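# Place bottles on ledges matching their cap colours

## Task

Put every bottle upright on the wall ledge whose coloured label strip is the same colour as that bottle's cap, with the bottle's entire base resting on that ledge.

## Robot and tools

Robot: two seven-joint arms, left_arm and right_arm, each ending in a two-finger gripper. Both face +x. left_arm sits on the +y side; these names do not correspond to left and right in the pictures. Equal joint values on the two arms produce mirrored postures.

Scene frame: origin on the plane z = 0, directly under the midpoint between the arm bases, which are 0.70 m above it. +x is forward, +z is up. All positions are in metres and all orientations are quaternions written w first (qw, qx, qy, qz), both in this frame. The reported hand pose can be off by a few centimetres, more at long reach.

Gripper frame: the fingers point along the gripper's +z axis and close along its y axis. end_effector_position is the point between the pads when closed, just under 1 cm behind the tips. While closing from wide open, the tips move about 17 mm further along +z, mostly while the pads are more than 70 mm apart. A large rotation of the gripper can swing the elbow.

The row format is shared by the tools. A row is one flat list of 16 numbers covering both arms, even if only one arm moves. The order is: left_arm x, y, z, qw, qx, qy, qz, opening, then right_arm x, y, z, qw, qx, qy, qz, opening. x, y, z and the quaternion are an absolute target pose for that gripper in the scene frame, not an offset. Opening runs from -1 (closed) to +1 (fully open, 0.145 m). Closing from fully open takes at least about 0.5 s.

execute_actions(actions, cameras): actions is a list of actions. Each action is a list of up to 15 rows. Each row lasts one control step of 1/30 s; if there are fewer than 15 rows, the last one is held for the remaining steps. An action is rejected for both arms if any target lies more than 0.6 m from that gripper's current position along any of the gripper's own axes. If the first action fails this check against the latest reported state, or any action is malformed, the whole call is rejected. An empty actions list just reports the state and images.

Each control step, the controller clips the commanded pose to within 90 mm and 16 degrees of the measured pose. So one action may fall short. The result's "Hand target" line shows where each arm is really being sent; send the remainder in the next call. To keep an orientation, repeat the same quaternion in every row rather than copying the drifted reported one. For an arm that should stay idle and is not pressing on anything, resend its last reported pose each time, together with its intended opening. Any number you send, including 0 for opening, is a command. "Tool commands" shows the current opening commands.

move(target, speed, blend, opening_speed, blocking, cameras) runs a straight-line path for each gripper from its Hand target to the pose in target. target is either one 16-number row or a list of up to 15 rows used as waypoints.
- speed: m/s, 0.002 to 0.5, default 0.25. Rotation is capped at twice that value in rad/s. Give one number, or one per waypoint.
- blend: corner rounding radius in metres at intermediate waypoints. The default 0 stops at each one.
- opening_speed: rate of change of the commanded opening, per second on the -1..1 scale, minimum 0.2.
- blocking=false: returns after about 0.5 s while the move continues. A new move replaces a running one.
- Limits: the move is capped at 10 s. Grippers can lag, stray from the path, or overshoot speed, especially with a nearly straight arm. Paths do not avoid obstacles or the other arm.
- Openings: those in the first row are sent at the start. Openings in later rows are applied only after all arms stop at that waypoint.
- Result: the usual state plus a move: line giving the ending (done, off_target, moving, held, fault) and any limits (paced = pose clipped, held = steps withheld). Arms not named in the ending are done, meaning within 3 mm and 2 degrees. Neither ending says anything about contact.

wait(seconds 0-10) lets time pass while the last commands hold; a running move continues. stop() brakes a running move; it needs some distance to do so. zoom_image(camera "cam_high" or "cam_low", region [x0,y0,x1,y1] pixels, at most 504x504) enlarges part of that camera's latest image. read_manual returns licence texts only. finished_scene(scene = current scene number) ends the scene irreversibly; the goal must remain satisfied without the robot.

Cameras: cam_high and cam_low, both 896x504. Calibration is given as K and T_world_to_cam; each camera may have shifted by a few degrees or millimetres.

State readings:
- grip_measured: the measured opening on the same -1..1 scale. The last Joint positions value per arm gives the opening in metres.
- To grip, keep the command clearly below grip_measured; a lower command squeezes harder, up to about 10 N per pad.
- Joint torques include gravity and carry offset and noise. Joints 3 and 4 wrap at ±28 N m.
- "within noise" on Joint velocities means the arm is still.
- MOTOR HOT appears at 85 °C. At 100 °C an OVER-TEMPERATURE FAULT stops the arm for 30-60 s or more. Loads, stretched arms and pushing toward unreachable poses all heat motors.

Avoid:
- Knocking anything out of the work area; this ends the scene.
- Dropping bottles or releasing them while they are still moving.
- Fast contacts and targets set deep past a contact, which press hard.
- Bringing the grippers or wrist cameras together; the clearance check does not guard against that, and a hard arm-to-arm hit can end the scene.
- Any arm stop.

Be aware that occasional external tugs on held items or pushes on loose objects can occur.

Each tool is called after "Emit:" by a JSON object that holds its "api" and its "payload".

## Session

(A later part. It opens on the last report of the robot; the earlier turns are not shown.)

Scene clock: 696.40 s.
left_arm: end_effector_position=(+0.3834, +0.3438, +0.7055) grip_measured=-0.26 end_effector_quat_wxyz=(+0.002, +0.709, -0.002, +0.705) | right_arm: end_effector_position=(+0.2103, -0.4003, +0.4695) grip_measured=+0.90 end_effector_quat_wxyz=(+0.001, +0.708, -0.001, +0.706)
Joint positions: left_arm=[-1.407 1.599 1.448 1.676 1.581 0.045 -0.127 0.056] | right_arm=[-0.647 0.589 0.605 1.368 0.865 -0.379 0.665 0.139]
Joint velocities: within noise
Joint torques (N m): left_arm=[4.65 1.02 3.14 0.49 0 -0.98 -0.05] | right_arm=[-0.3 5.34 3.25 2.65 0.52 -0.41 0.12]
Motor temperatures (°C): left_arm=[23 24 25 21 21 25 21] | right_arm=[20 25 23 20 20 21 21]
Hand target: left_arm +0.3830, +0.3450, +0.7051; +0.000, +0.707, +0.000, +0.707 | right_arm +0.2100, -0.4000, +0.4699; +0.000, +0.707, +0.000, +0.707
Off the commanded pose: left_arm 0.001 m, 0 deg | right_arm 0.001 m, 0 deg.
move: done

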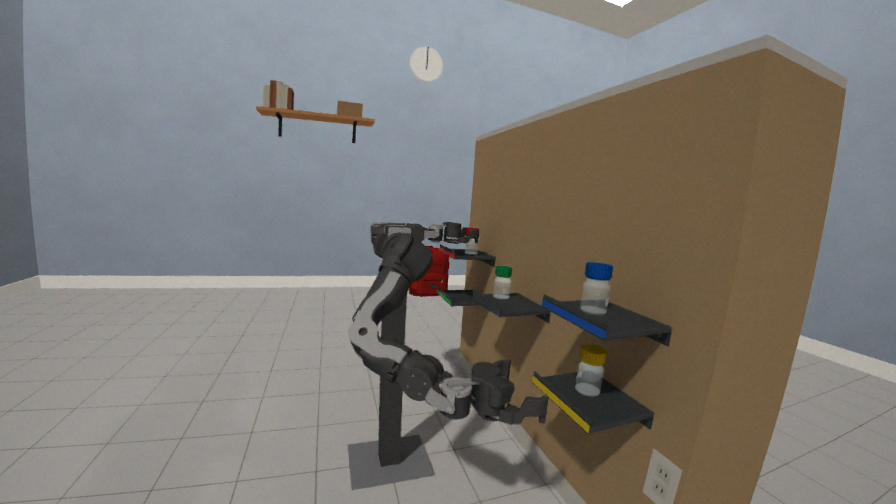

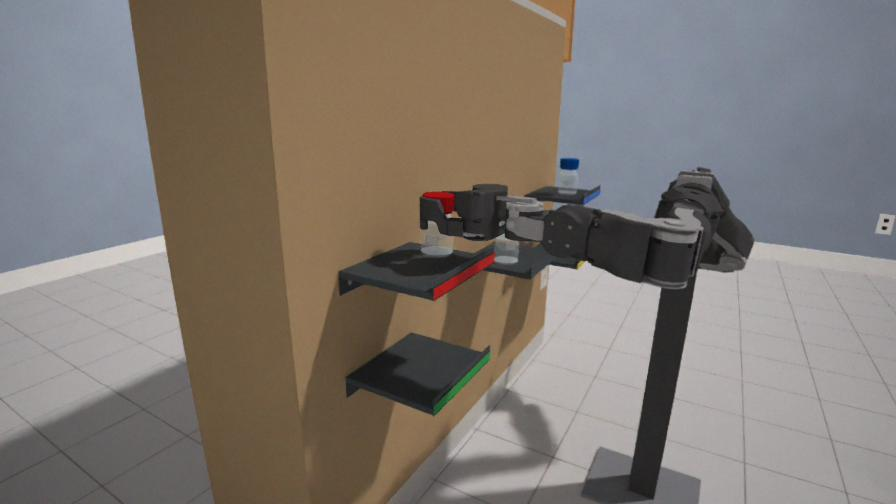

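Near contact; step lower.

Emit:
{"api": "move", "payload": {"target": [0.383,0.345,0.699,0,0.7071,0,0.7071,-0.8,0.21,-0.40,0.47,0,0.7071,0,0.7071,0.9], "speed": 0.02}}

Emit:
{"api": "zoom_image", "payload": {"camera": "cam_low", "region": [360, 170, 520, 310]}}

Scene clock: 702.20 s.
left_arm: end_effector_position=(+0.3834, +0.3439, +0.7025) grip_measured=-0.26 end_effector_quat_wxyz=(+0.003, +0.704, -0.001, +0.710) | right_arm: end_effector_position=(+0.2103, -0.4003, +0.4695) grip_measured=+0.90 end_effector_quat_wxyz=(+0.001, +0.708, -0.001, +0.706)
Joint positions: left_arm=[-1.407 1.598 1.424 1.676 1.578 0.007 -0.127 0.056] | right_arm=[-0.647 0.589 0.605 1.368 0.865 -0.379 0.665 0.139]
Joint velocities: within noise
Joint torques (N m): left_arm=[4.63 0.96 2.48 0.53 0 -0.66 -0.04] | right_arm=[-0.36 5.26 3.33 2.7 0.52 -0.39 0.15]
Motor temperatures (°C): left_arm=[23 24 25 21 21 26 21] | right_arm=[20 25 23 20 20 21 21]
Hand target: left_arm +0.3830, +0.3451, +0.6990; +0.000, +0.707, +0.000, +0.707 | right_arm +0.2100, -0.4000, +0.4699; +0.000, +0.707, +0.000, +0.707
Off the commanded pose: left_arm 0.004 m, 1 deg | right_arm 0.001 m, 0 deg.
joint sent to its limit (left arm) — joint 1 (shoulder pitch), lower limit. The joint targets still meet the commanded pose.
move: off_target (left_arm)

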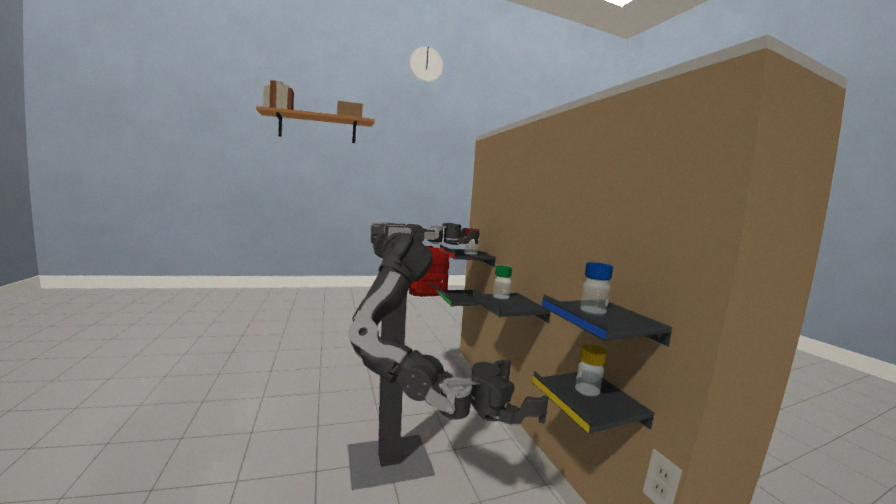

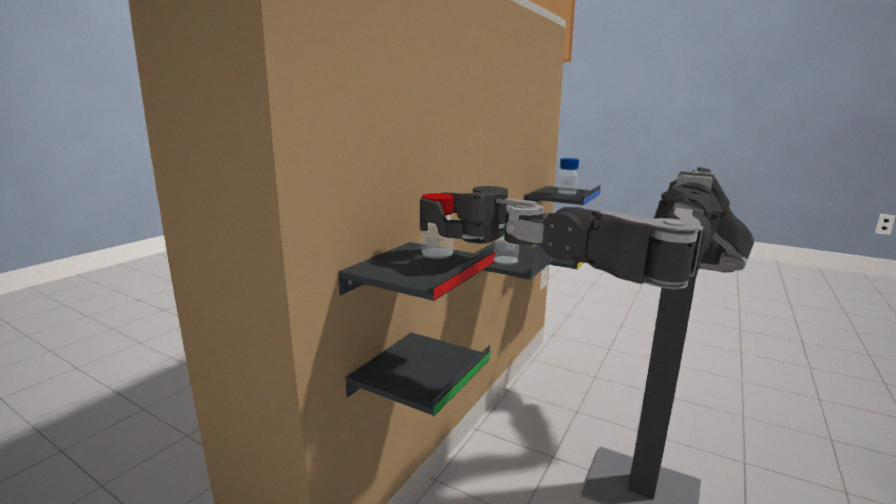

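Scaled by 3.150 from the camera's 896x504 image, which has a finer 1280x720 frame.

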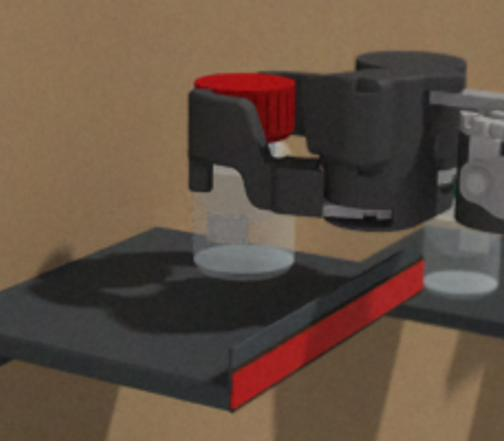

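Emit:
{"api": "move", "payload": {"target": [0.383,0.345,0.695,0,0.7071,0,0.7071,-0.8,0.21,-0.40,0.47,0,0.7071,0,0.7071,0.9], "speed": 0.02}}

Emit:
{"api": "zoom_image", "payload": {"camera": "cam_low", "region": [360, 170, 520, 310]}}

Scene clock: 708.33 s.
left_arm: end_effector_position=(+0.3834, +0.3439, +0.7020) grip_measured=-0.26 end_effector_quat_wxyz=(+0.003, +0.698, -0.001, +0.716) | right_arm: end_effector_position=(+0.2103, -0.4003, +0.4695) grip_measured=+0.90 end_effector_quat_wxyz=(+0.001, +0.708, -0.001, +0.706)
Joint positions: left_arm=[-1.406 1.598 1.408 1.677 1.576 -0.023 -0.127 0.056] | right_arm=[-0.647 0.589 0.605 1.368 0.865 -0.379 0.665 0.139]
Joint velocities: within noise
Joint torques (N m): left_arm=[4.6 1.07 1.83 0.53 0.01 -0.26 -0.04] | right_arm=[-0.3 5.29 3.25 2.62 0.52 -0.41 0.18]
Motor temperatures (°C): left_arm=[23 24 25 21 21 25 21] | right_arm=[20 25 23 20 20 21 21]
Hand target: left_arm +0.3829, +0.3450, +0.6949; +0.000, +0.707, +0.000, +0.707 | right_arm +0.2100, -0.4000, +0.4699; +0.000, +0.707, +0.000, +0.707
Off the commanded pose: left_arm 0.007 m, 1 deg | right_arm 0.001 m, 0 deg.
move: off_target (left_arm)

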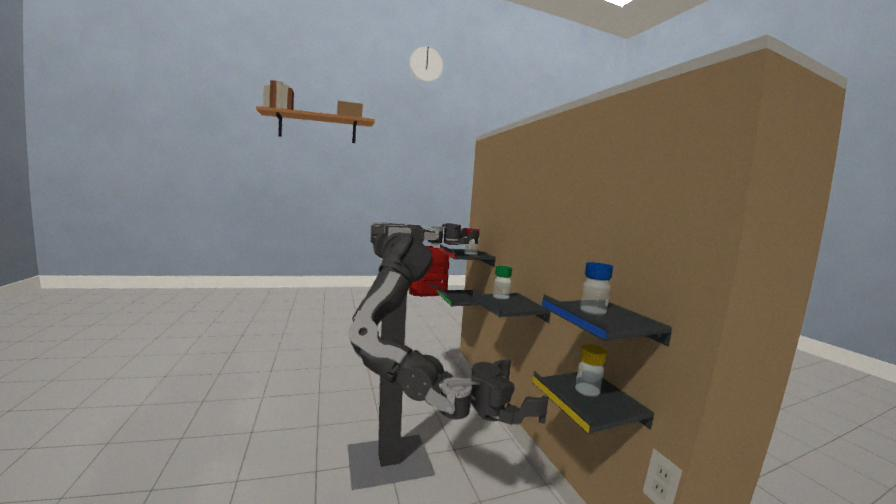

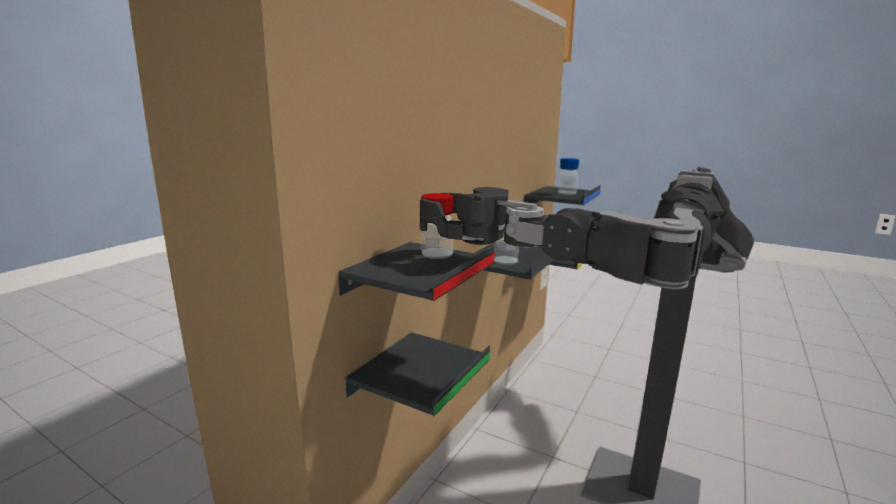

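Scaled by 3.150 from the camera's 896x504 image, which has a finer 1280x720 frame.

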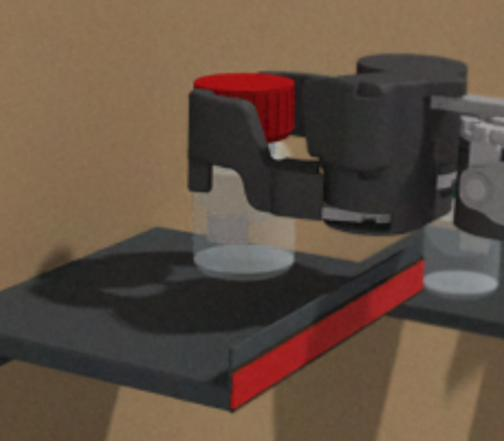

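Emit:
{"api": "move", "payload": {"target": [[0.383,0.345,0.701,0,0.7071,0,0.7071,-0.8,0.21,-0.40,0.47,0,0.7071,0,0.7071,0.9],[0.383,0.344,0.702,0,0.7071,0,0.7071,0.9,0.21,-0.40,0.47,0,0.7071,0,0.7071,0.9],[0.24,0.344,0.711,0,0.7071,0,0.7071,0.9,0.21,-0.40,0.47,0,0.7071,0,0.7071,0.9]], "speed": [0.03,0.05,0.08], "opening_speed": 0.8}}

Emit:
{"api": "zoom_image", "payload": {"camera": "cam_low", "region": [340, 130, 580, 330]}}

Emit:
{"api": "zoom_image", "payload": {"camera": "cam_high", "region": [430, 210, 530, 310]}}

Scene clock: 725.77 s.
left_arm: end_effector_position=(+0.2398, +0.3454, +0.7113) grip_measured=+0.90 end_effector_quat_wxyz=(-0.003, +0.706, +0.002, +0.708) | right_arm: end_effector_position=(+0.2103, -0.4003, +0.4695) grip_measured=+0.90 end_effector_quat_wxyz=(+0.001, +0.708, -0.001, +0.706)
Joint positions: left_arm=[-1.368 0.896 1.562 2.158 1.548 0.191 0.082 0.139] | right_arm=[-0.647 0.589 0.605 1.368 0.865 -0.379 0.665 0.139]
Joint velocities: within noise
Joint torques (N m): left_arm=[-0.41 1.89 3.15 0.53 0.23 -0.52 0.22] | right_arm=[-0.41 5.47 3.38 2.7 0.54 -0.42 0.16]
Motor temperatures (°C): left_arm=[22 23 25 21 21 25 21] | right_arm=[20 25 23 20 20 21 21]
Hand target: left_arm +0.2400, +0.3440, +0.7110; +0.000, +0.707, +0.000, +0.707 | right_arm +0.2100, -0.4000, +0.4699; +0.000, +0.707, +0.000, +0.707
Off the commanded pose: left_arm 0.001 m, 0 deg | right_arm 0.001 m, 0 deg.
move: done

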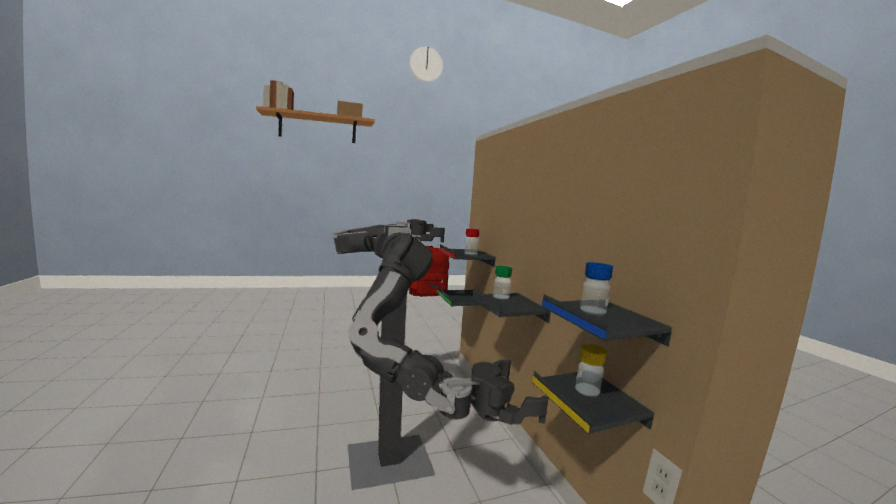

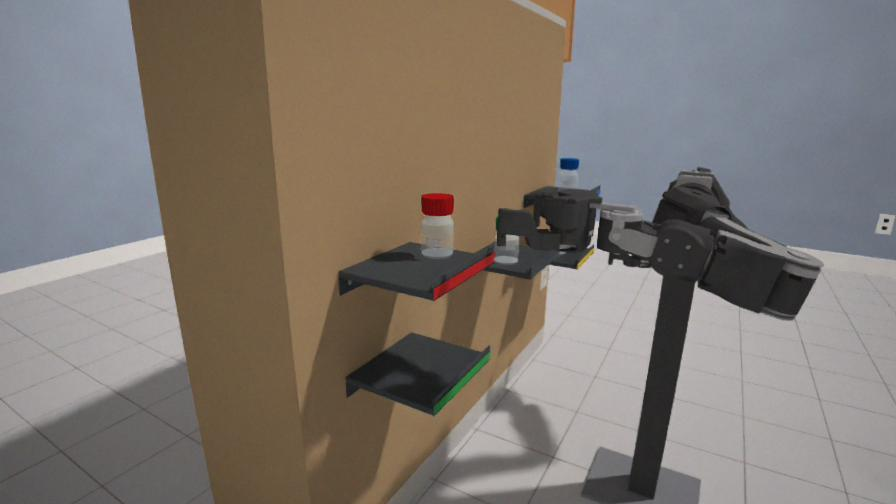

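Scaled by 2.100 from the camera's 896x504 image, which has a finer 1280x720 frame.

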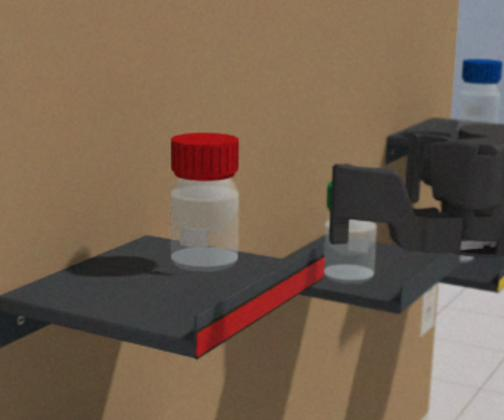

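Scaled by 5.040 from the camera's 896x504 image, which has a finer 1280x720 frame.

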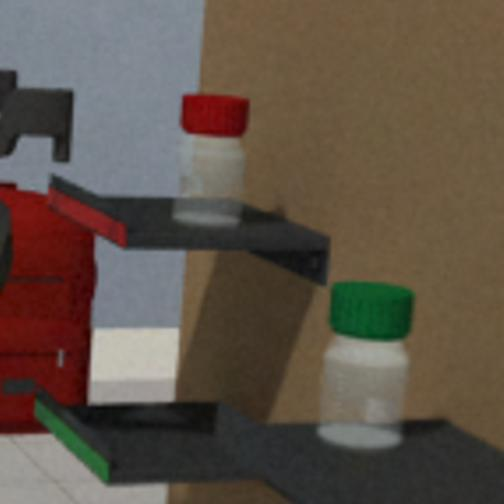

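Emit:
{"api": "move", "payload": {"target": [[0.23,0.27,0.62,0,0.7071,0,0.7071,0.9,0.21,-0.40,0.47,0,0.7071,0,0.7071,0.9],[0.26,0.10,0.604,0.0923,0.701,-0.0923,0.701,0.9,0.21,-0.40,0.47,0,0.7071,0,0.7071,0.9]], "speed": 0.12, "blend": [0.03,0]}}

Scene clock: 738.67 s.
left_arm: end_effector_position=(+0.2603, +0.0995, +0.6050) grip_measured=+0.90 end_effector_quat_wxyz=(+0.106, +0.661, -0.096, +0.737) | right_arm: end_effector_position=(+0.2103, -0.4003, +0.4695) grip_measured=+0.90 end_effector_quat_wxyz=(+0.001, +0.708, -0.001, +0.706)
Joint positions: left_arm=[-0.173 0.81 -0.524 2.433 0.507 0.1 -0.612 0.139] | right_arm=[-0.647 0.589 0.605 1.368 0.865 -0.379 0.665 0.139]
Joint velocities: within noise
Joint torques (N m): left_arm=[2.15 1.73 0.59 4.3 -0.19 -0.43 -0.06] | right_arm=[-0.3 5.42 3.3 2.73 0.51 -0.4 0.17]
Motor temperatures (°C): left_arm=[22 23 25 21 21 25 21] | right_arm=[20 25 23 20 20 21 21]
Hand target: left_arm +0.2605, +0.0999, +0.6035; +0.104, +0.663, -0.094, +0.735 | right_arm +0.2100, -0.4000, +0.4699; +0.000, +0.707, +0.000, +0.707
Off the commanded pose: left_arm 0.001 m, 6 deg | right_arm 0.001 m, 0 deg.
joint read past its limit (left arm) — joint 4 (elbow), upper limit, where the elbow is as bent as it goes.
joint sent to its limit (left arm) — joint 4 (elbow), upper limit, where the elbow is as bent as it goes. The joint targets are off in orientation, not in position.
move: off_target (left_arm)

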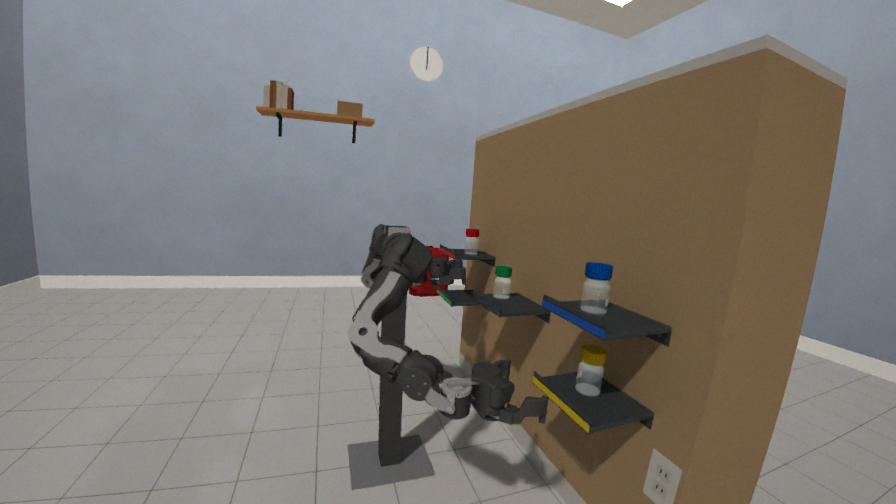

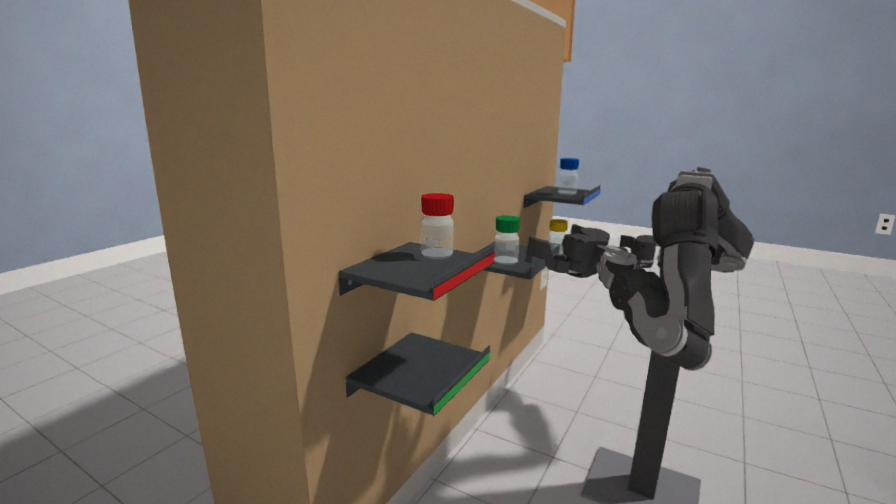

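Emit:
{"api": "move", "payload": {"target": [[0.30,0.073,0.608,0.0923,0.701,-0.0923,0.701,1.0,0.21,-0.40,0.47,0,0.7071,0,0.7071,0.9],[0.377,0.052,0.598,0.0923,0.701,-0.0923,0.701,1.0,0.21,-0.40,0.47,0,0.7071,0,0.7071,0.9]], "speed": [0.08,0.06]}}

Emit:
{"api": "zoom_image", "payload": {"camera": "cam_low", "region": [460, 180, 600, 300]}}

Emit:
{"api": "zoom_image", "payload": {"camera": "cam_high", "region": [450, 240, 550, 330]}}

Scene clock: 752.97 s.
left_arm: end_effector_position=(+0.3771, +0.0535, +0.6000) grip_measured=+1.00 end_effector_quat_wxyz=(+0.090, +0.700, -0.090, +0.703) | right_arm: end_effector_position=(+0.2103, -0.4003, +0.4695) grip_measured=+0.90 end_effector_quat_wxyz=(+0.001, +0.708, -0.001, +0.706)
Joint positions: left_arm=[0.426 0.398 -0.659 1.938 0.618 0.413 -0.56 0.145] | right_arm=[-0.647 0.589 0.605 1.368 0.865 -0.379 0.665 0.139]
Joint velocities: within noise
Joint torques (N m): left_arm=[6.58 0.12 0.88 3.48 -0.1 -0.64 0.23] | right_arm=[-0.49 5.37 3.38 2.71 0.52 -0.39 0.15]
Motor temperatures (°C): left_arm=[22 23 24 21 21 25 21] | right_arm=[20 25 24 20 20 21 21]
Hand target: left_arm +0.3770, +0.0520, +0.5980; +0.092, +0.701, -0.092, +0.701 | right_arm +0.2100, -0.4000, +0.4699; +0.000, +0.707, +0.000, +0.707
Off the commanded pose: left_arm 0.002 m, 0 deg | right_arm 0.001 m, 0 deg.
move: done

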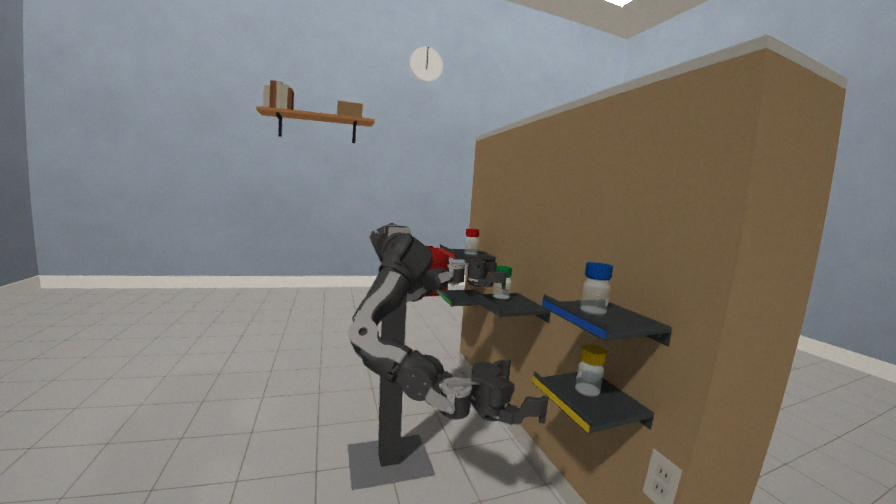

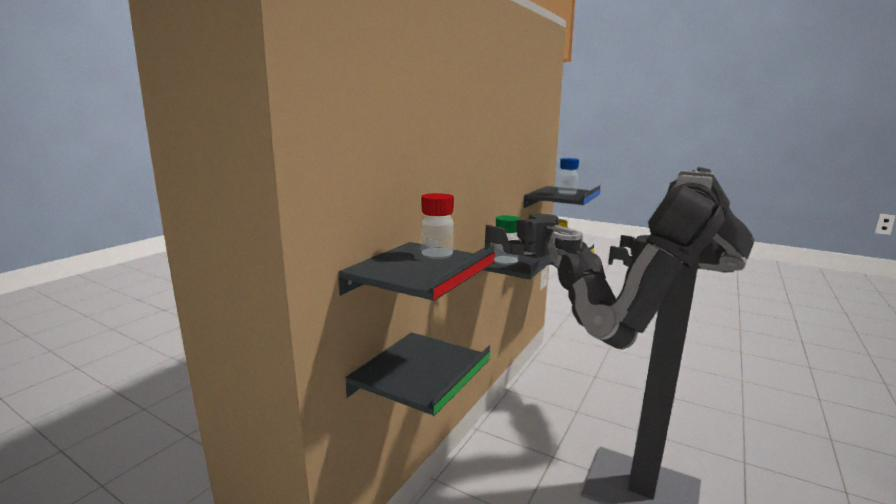

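Scaled by 3.600 from the camera's 896x504 image, which has a finer 1280x720 frame.

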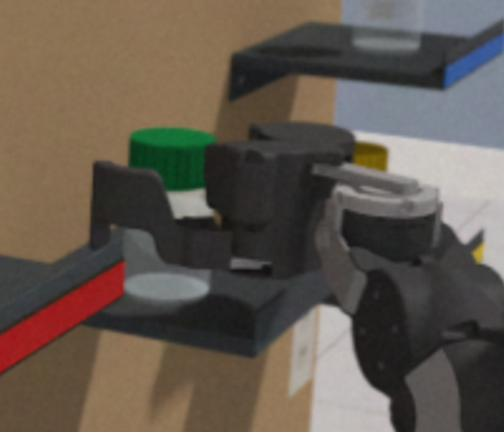

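Scaled by 5.040 from the camera's 896x504 image, which has a finer 1280x720 frame.

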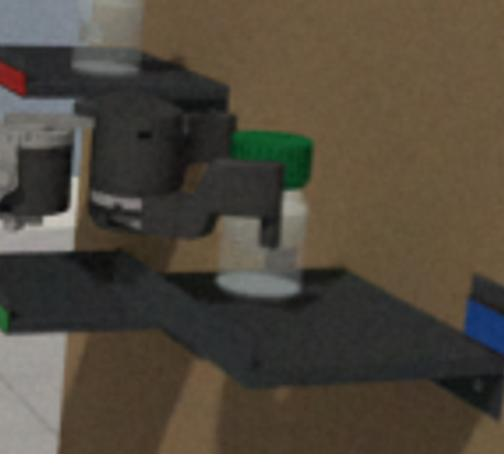

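Emit:
{"api": "move", "payload": {"target": [0.377,0.052,0.598,0.0923,0.701,-0.0923,0.701,-0.8,0.21,-0.40,0.47,0,0.7071,0,0.7071,0.9], "opening_speed": 0.7}}

Emit:
{"api": "move", "payload": {"target": [[0.377,0.052,0.65,0.0923,0.701,-0.0923,0.701,-0.8,0.21,-0.40,0.47,0,0.7071,0,0.7071,0.9],[0.27,0.09,0.655,0.0923,0.701,-0.0923,0.701,-0.8,0.21,-0.40,0.47,0,0.7071,0,0.7071,0.9]], "speed": [0.05,0.08]}}

Emit:
{"api": "zoom_image", "payload": {"camera": "cam_low", "region": [460, 150, 660, 300]}}

Scene clock: 769.70 s.
left_arm: end_effector_position=(+0.3768, +0.0526, +0.6000) grip_measured=-0.24 end_effector_quat_wxyz=(+0.092, +0.699, -0.091, +0.703) | right_arm: end_effector_position=(+0.2103, -0.4003, +0.4695) grip_measured=+0.90 end_effector_quat_wxyz=(+0.001, +0.708, -0.001, +0.706)
Joint positions: left_arm=[0.426 0.397 -0.66 1.938 0.618 0.411 -0.556 0.057] | right_arm=[-0.647 0.589 0.605 1.368 0.865 -0.379 0.665 0.139]
Joint velocities: within noise
Joint torques (N m): left_arm=[6.55 0.12 1.06 3.49 -0.14 -0.6 0.14] | right_arm=[-0.36 5.26 3.3 2.7 0.52 -0.41 0.14]
Motor temperatures (°C): left_arm=[23 23 24 22 21 25 21] | right_arm=[20 25 24 20 20 21 21]
Hand target: left_arm +0.3770, +0.0519, +0.5981; +0.092, +0.701, -0.092, +0.701 | right_arm +0.2100, -0.4000, +0.4699; +0.000, +0.707, +0.000, +0.707
Off the commanded pose: left_arm 0.002 m, 0 deg | right_arm 0.001 m, 0 deg.
move: done

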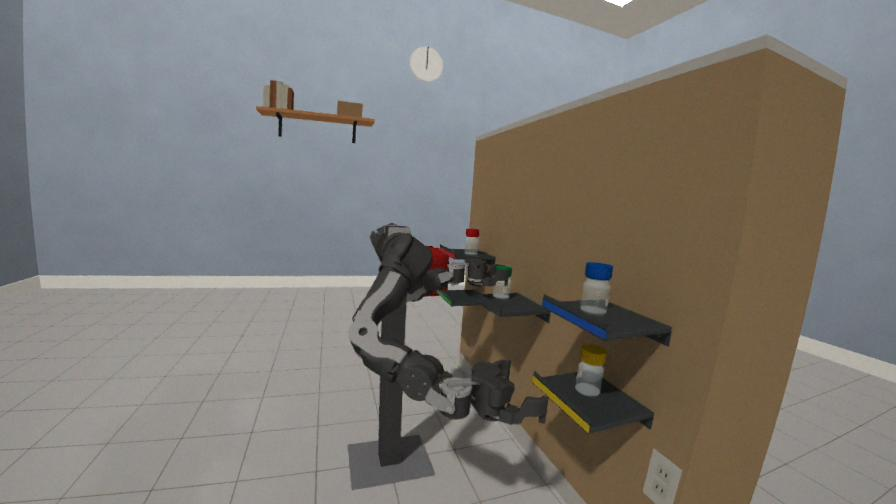

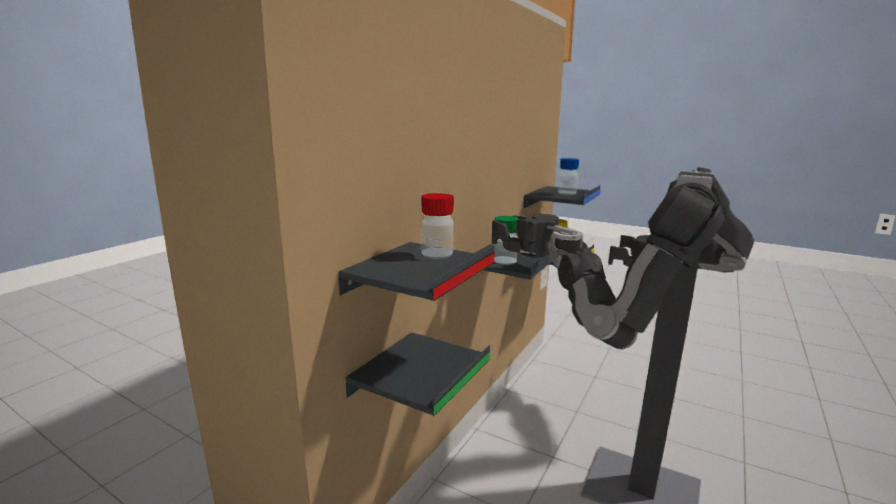

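Scene clock: 772.97 s.
left_arm: end_effector_position=(+0.2713, +0.0900, +0.6528) grip_measured=-0.25 end_effector_quat_wxyz=(+0.122, +0.593, -0.097, +0.790) | right_arm: end_effector_position=(+0.2103, -0.4003, +0.4695) grip_measured=+0.90 end_effector_quat_wxyz=(+0.001, +0.708, -0.001, +0.706)
Joint positions: left_arm=[-0.035 0.688 -0.483 2.431 0.47 0.145 -0.525 0.057] | right_arm=[-0.647 0.589 0.605 1.368 0.865 -0.379 0.665 0.139]
Joint velocities: within noise
Joint torques (N m): left_arm=[2.97 2.23 1.31 4.42 -0.19 -0.84 0.19] | right_arm=[-0.46 5.39 3.25 2.65 0.51 -0.4 0.16]
Motor temperatures (°C): left_arm=[23 23 24 22 21 25 21] | right_arm=[20 25 24 20 20 21 21]
Hand target: left_arm +0.2707, +0.0899, +0.6545; +0.124, +0.589, -0.097, +0.793 | right_arm +0.2100, -0.4000, +0.4699; +0.000, +0.707, +0.000, +0.707
Off the commanded pose: left_arm 0.003 m, 16 deg; orientation clipped | right_arm 0.001 m, 0 deg.
joint sent to its limit (left arm) — joint 4 (elbow), upper limit, where the elbow is as bent as it goes. The joint targets are off in orientation, not in position.
move: off_target (left_arm); limits=paced

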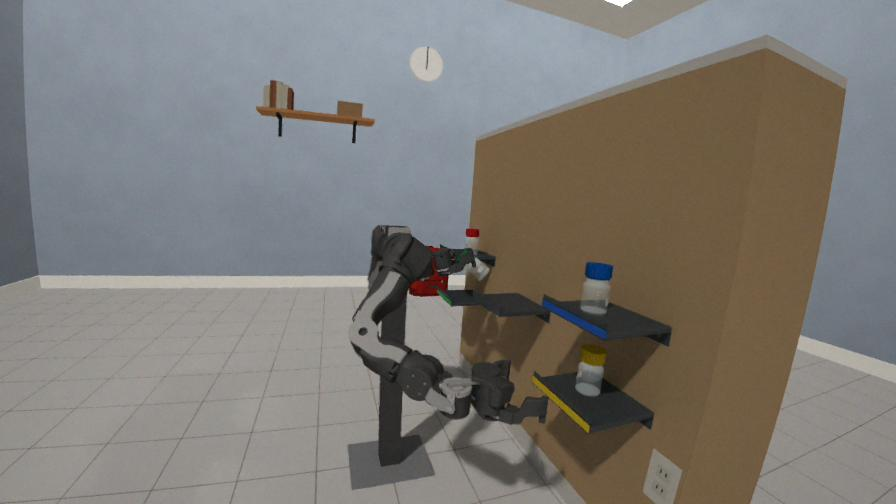

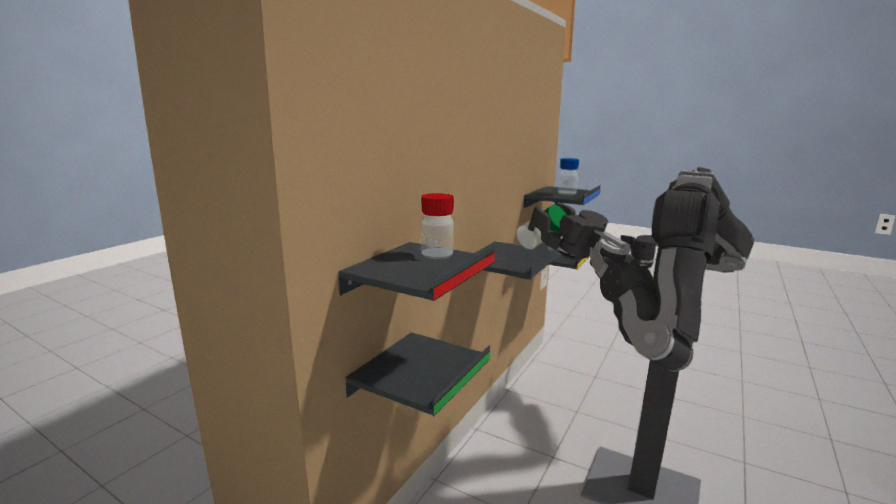

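Scaled by 2.520 from the camera's 896x504 image, which has a finer 1280x720 frame.

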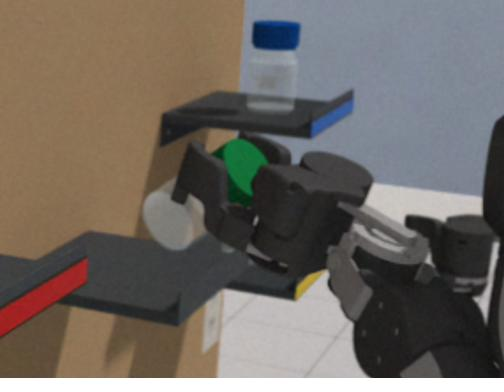

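Emit:
{"api": "move", "payload": {"target": [[0.24,0.15,0.585,0.0462,0.7056,-0.0462,0.7056,-0.8,0.21,-0.40,0.47,0,0.7071,0,0.7071,0.9],[0.21,0.28,0.54,0,0.7071,0,0.7071,-0.8,0.21,-0.40,0.47,0,0.7071,0,0.7071,0.9],[0.21,0.335,0.54,0,0.7071,0,0.7071,-0.8,0.21,-0.40,0.47,0,0.7071,0,0.7071,0.9]], "speed": 0.09, "blend": [0.02,0.02,0]}}

Emit:
{"api": "zoom_image", "payload": {"camera": "cam_low", "region": [400, 200, 640, 400]}}

Scene clock: 789.07 s.
left_arm: end_effector_position=(+0.2094, +0.3353, +0.5373) grip_measured=-0.25 end_effector_quat_wxyz=(-0.001, +0.712, +0.001, +0.702) | right_arm: end_effector_position=(+0.2103, -0.4003, +0.4695) grip_measured=+0.90 end_effector_quat_wxyz=(+0.001, +0.708, -0.001, +0.706)
Joint positions: left_arm=[-1.271 0.865 0.615 1.952 1.051 -0.548 0.072 0.057] | right_arm=[-0.647 0.589 0.605 1.368 0.865 -0.379 0.665 0.139]
Joint velocities: within noise
Joint torques (N m): left_arm=[0.04 1.91 2.78 2.82 0.23 -0.89 0.23] | right_arm=[-0.33 5.39 3.28 2.7 0.51 -0.41 0.16]
Motor temperatures (°C): left_arm=[22 23 24 22 21 26 21] | right_arm=[20 25 24 20 20 20 21]
Hand target: left_arm +0.2100, +0.3350, +0.5400; +0.000, +0.707, +0.000, +0.707 | right_arm +0.2100, -0.4000, +0.4699; +0.000, +0.707, +0.000, +0.707
Off the commanded pose: left_arm 0.003 m, 1 deg | right_arm 0.001 m, 0 deg.
move: done

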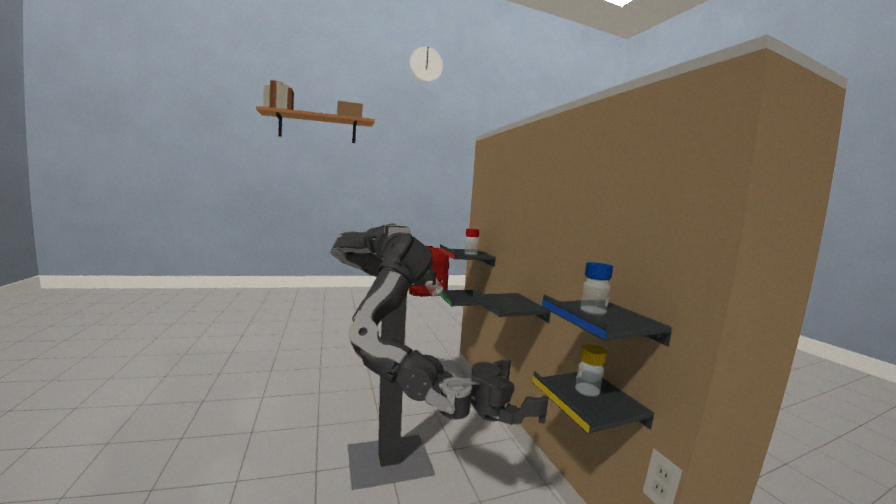

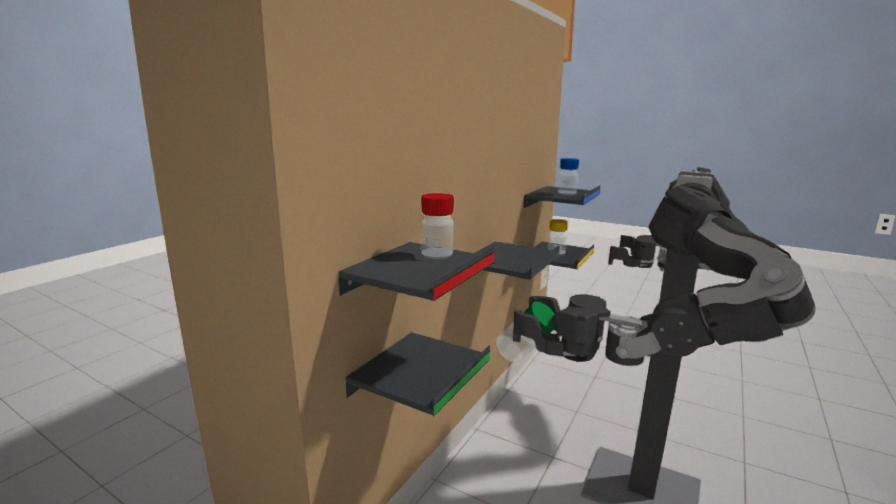

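Scaled by 2.100 from the camera's 896x504 image, which has a finer 1280x720 frame.

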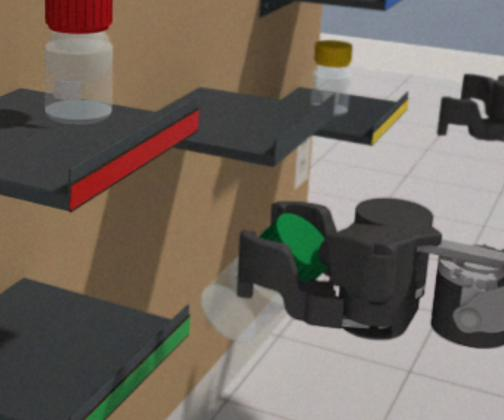

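Emit:
{"api": "move", "payload": {"target": [[0.19,0.335,0.52,0,0.7071,0,0.7071,-0.8,0.21,-0.40,0.47,0,0.7071,0,0.7071,0.9],[0.19,0.35,0.472,0,0.7071,0,0.7071,-0.8,0.21,-0.40,0.47,0,0.7071,0,0.7071,0.9]], "speed": 0.06}}

Emit:
{"api": "zoom_image", "payload": {"camera": "cam_low", "region": [420, 280, 660, 440]}}

Emit:
{"api": "zoom_image", "payload": {"camera": "cam_high", "region": [410, 220, 510, 320]}}

Scene clock: 821.03 s.
left_arm: end_effector_position=(+0.1900, +0.3505, +0.4704) grip_measured=-0.25 end_effector_quat_wxyz=(+0.000, +0.711, +0.001, +0.703) | right_arm: end_effector_position=(+0.2103, -0.4003, +0.4695) grip_measured=+0.90 end_effector_quat_wxyz=(+0.001, +0.708, -0.001, +0.706)
Joint positions: left_arm=[-1.013 0.796 0.326 1.627 0.992 -0.71 0.243 0.057] | right_arm=[-0.647 0.589 0.605 1.368 0.865 -0.379 0.665 0.139]
Joint velocities: within noise
Joint torques (N m): left_arm=[-0.28 2.86 2.03 2.58 0.25 -0.95 0.24] | right_arm=[-0.25 5.47 3.25 2.74 0.5 -0.42 0.18]
Motor temperatures (°C): left_arm=[21 23 25 22 21 26 21] | right_arm=[20 25 24 20 20 20 21]
Hand target: left_arm +0.1900, +0.3501, +0.4720; +0.000, +0.707, +0.000, +0.707 | right_arm +0.2100, -0.4000, +0.4699; +0.000, +0.707, +0.000, +0.707
Off the commanded pose: left_arm 0.002 m, 1 deg | right_arm 0.001 m, 0 deg.
move: done

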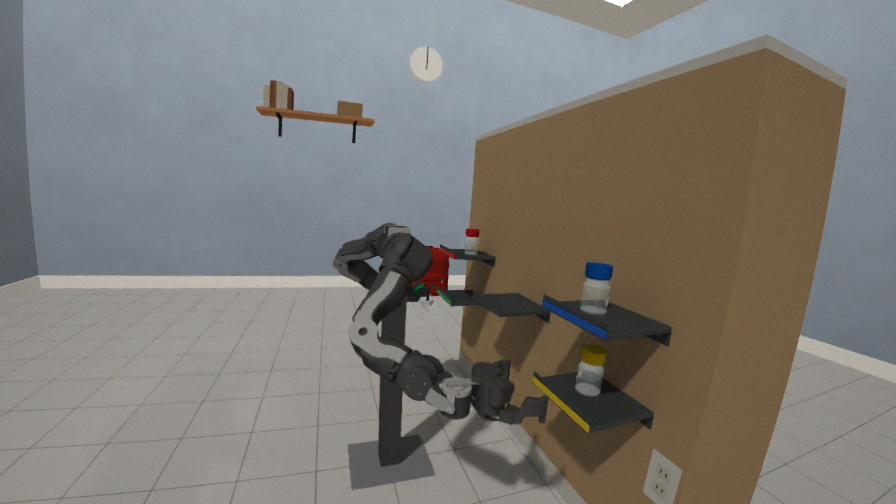

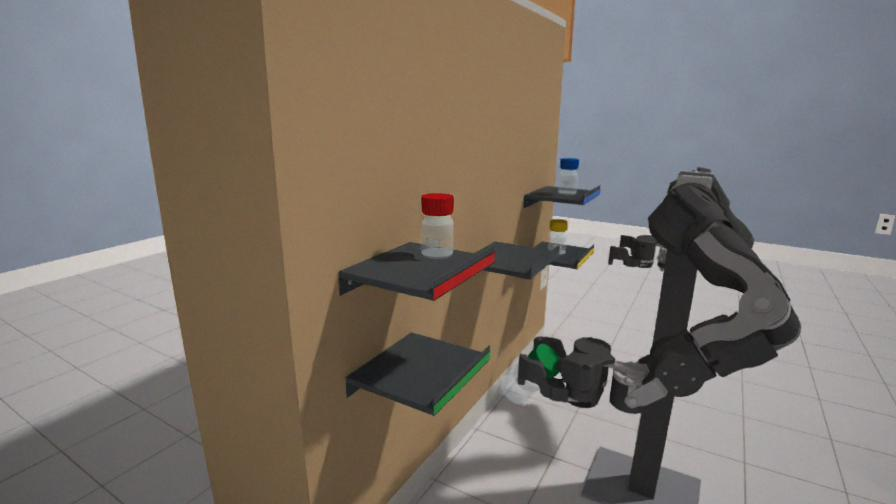

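Scaled by 2.100 from the camera's 896x504 image, which has a finer 1280x720 frame.

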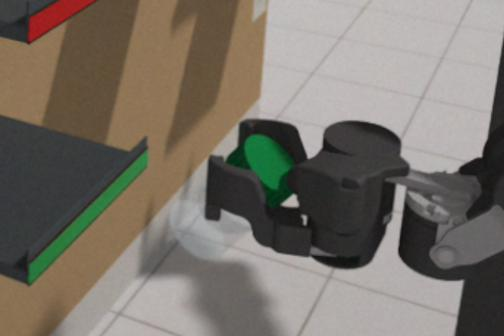

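Scaled by 5.040 from the camera's 896x504 image, which has a finer 1280x720 frame.

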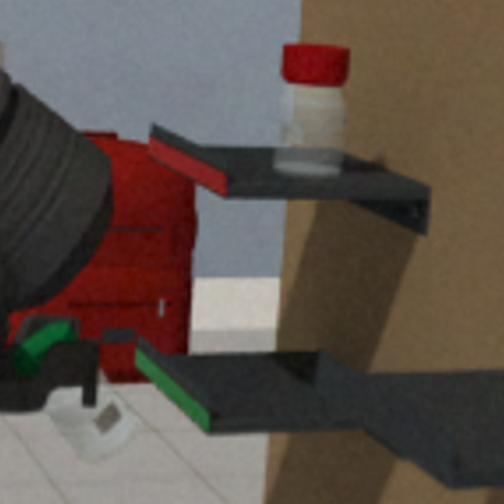

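Emit:
{"api": "move", "payload": {"target": [[0.19,0.35,0.485,0,0.7071,0,0.7071,-0.8,0.21,-0.40,0.47,0,0.7071,0,0.7071,0.9],[0.255,0.35,0.485,0,0.7071,0,0.7071,-0.8,0.21,-0.40,0.47,0,0.7071,0,0.7071,0.9]], "speed": [0.06,0.03]}}

Emit:
{"api": "zoom_image", "payload": {"camera": "cam_low", "region": [400, 280, 600, 430]}}

Emit:
{"api": "zoom_image", "payload": {"camera": "cam_high", "region": [410, 240, 490, 320]}}

Scene clock: 840.53 s.
left_arm: end_effector_position=(+0.2549, +0.3489, +0.4841) grip_measured=-0.25 end_effector_quat_wxyz=(+0.002, +0.710, -0.003, +0.704) | right_arm: end_effector_position=(+0.2103, -0.4003, +0.4695) grip_measured=+0.90 end_effector_quat_wxyz=(+0.001, +0.708, -0.001, +0.706)
Joint positions: left_arm=[-0.702 0.8 0.3 1.608 0.913 -0.442 0.206 0.057] | right_arm=[-0.647 0.589 0.605 1.368 0.865 -0.379 0.665 0.139]
Joint velocities: within noise
Joint torques (N m): left_arm=[1.7 4.23 2.41 2.88 0.24 -0.85 0.04] | right_arm=[-0.51 5.31 3.32 2.71 0.53 -0.42 0.15]
Motor temperatures (°C): left_arm=[21 23 24 22 21 26 21] | right_arm=[20 25 24 20 20 20 21]
Hand target: left_arm +0.2550, +0.3500, +0.4849; +0.000, +0.707, +0.000, +0.707 | right_arm +0.2100, -0.4000, +0.4699; +0.000, +0.707, +0.000, +0.707
Off the commanded pose: left_arm 0.001 m, 1 deg | right_arm 0.001 m, 0 deg.
move: done

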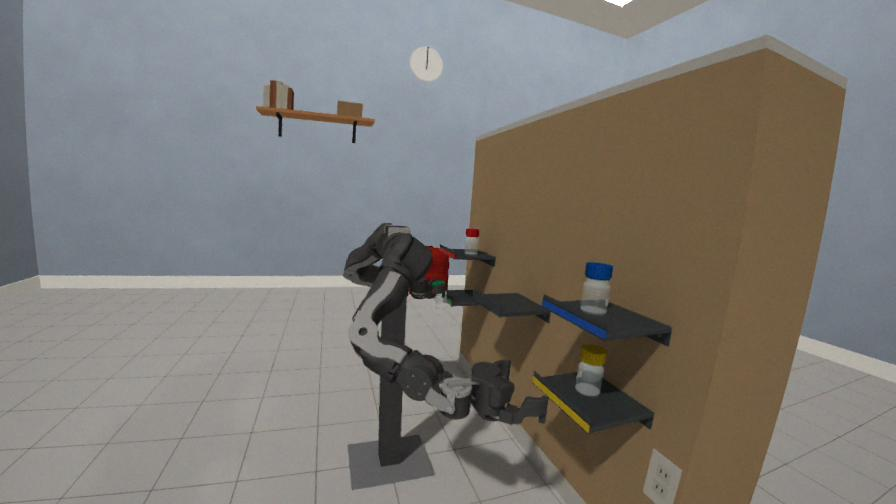

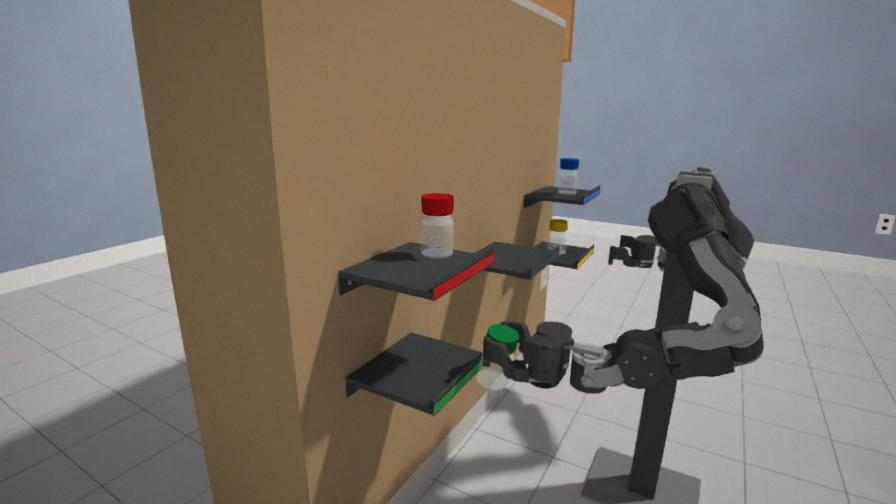

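Scaled by 2.520 from the camera's 896x504 image, which has a finer 1280x720 frame.

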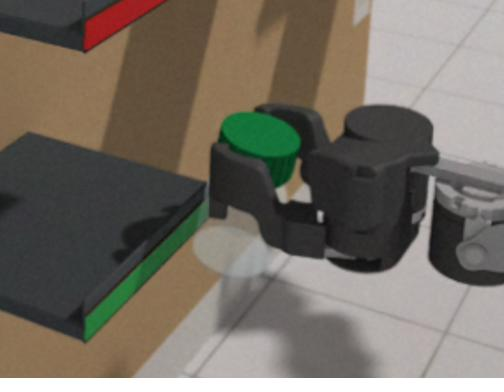

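Scaled by 6.300 from the camera's 896x504 image, which has a finer 1280x720 frame.

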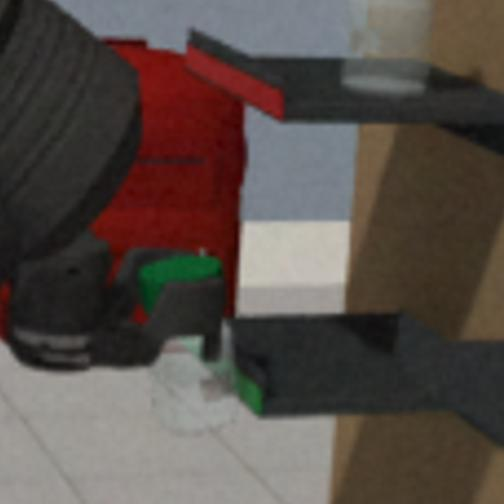

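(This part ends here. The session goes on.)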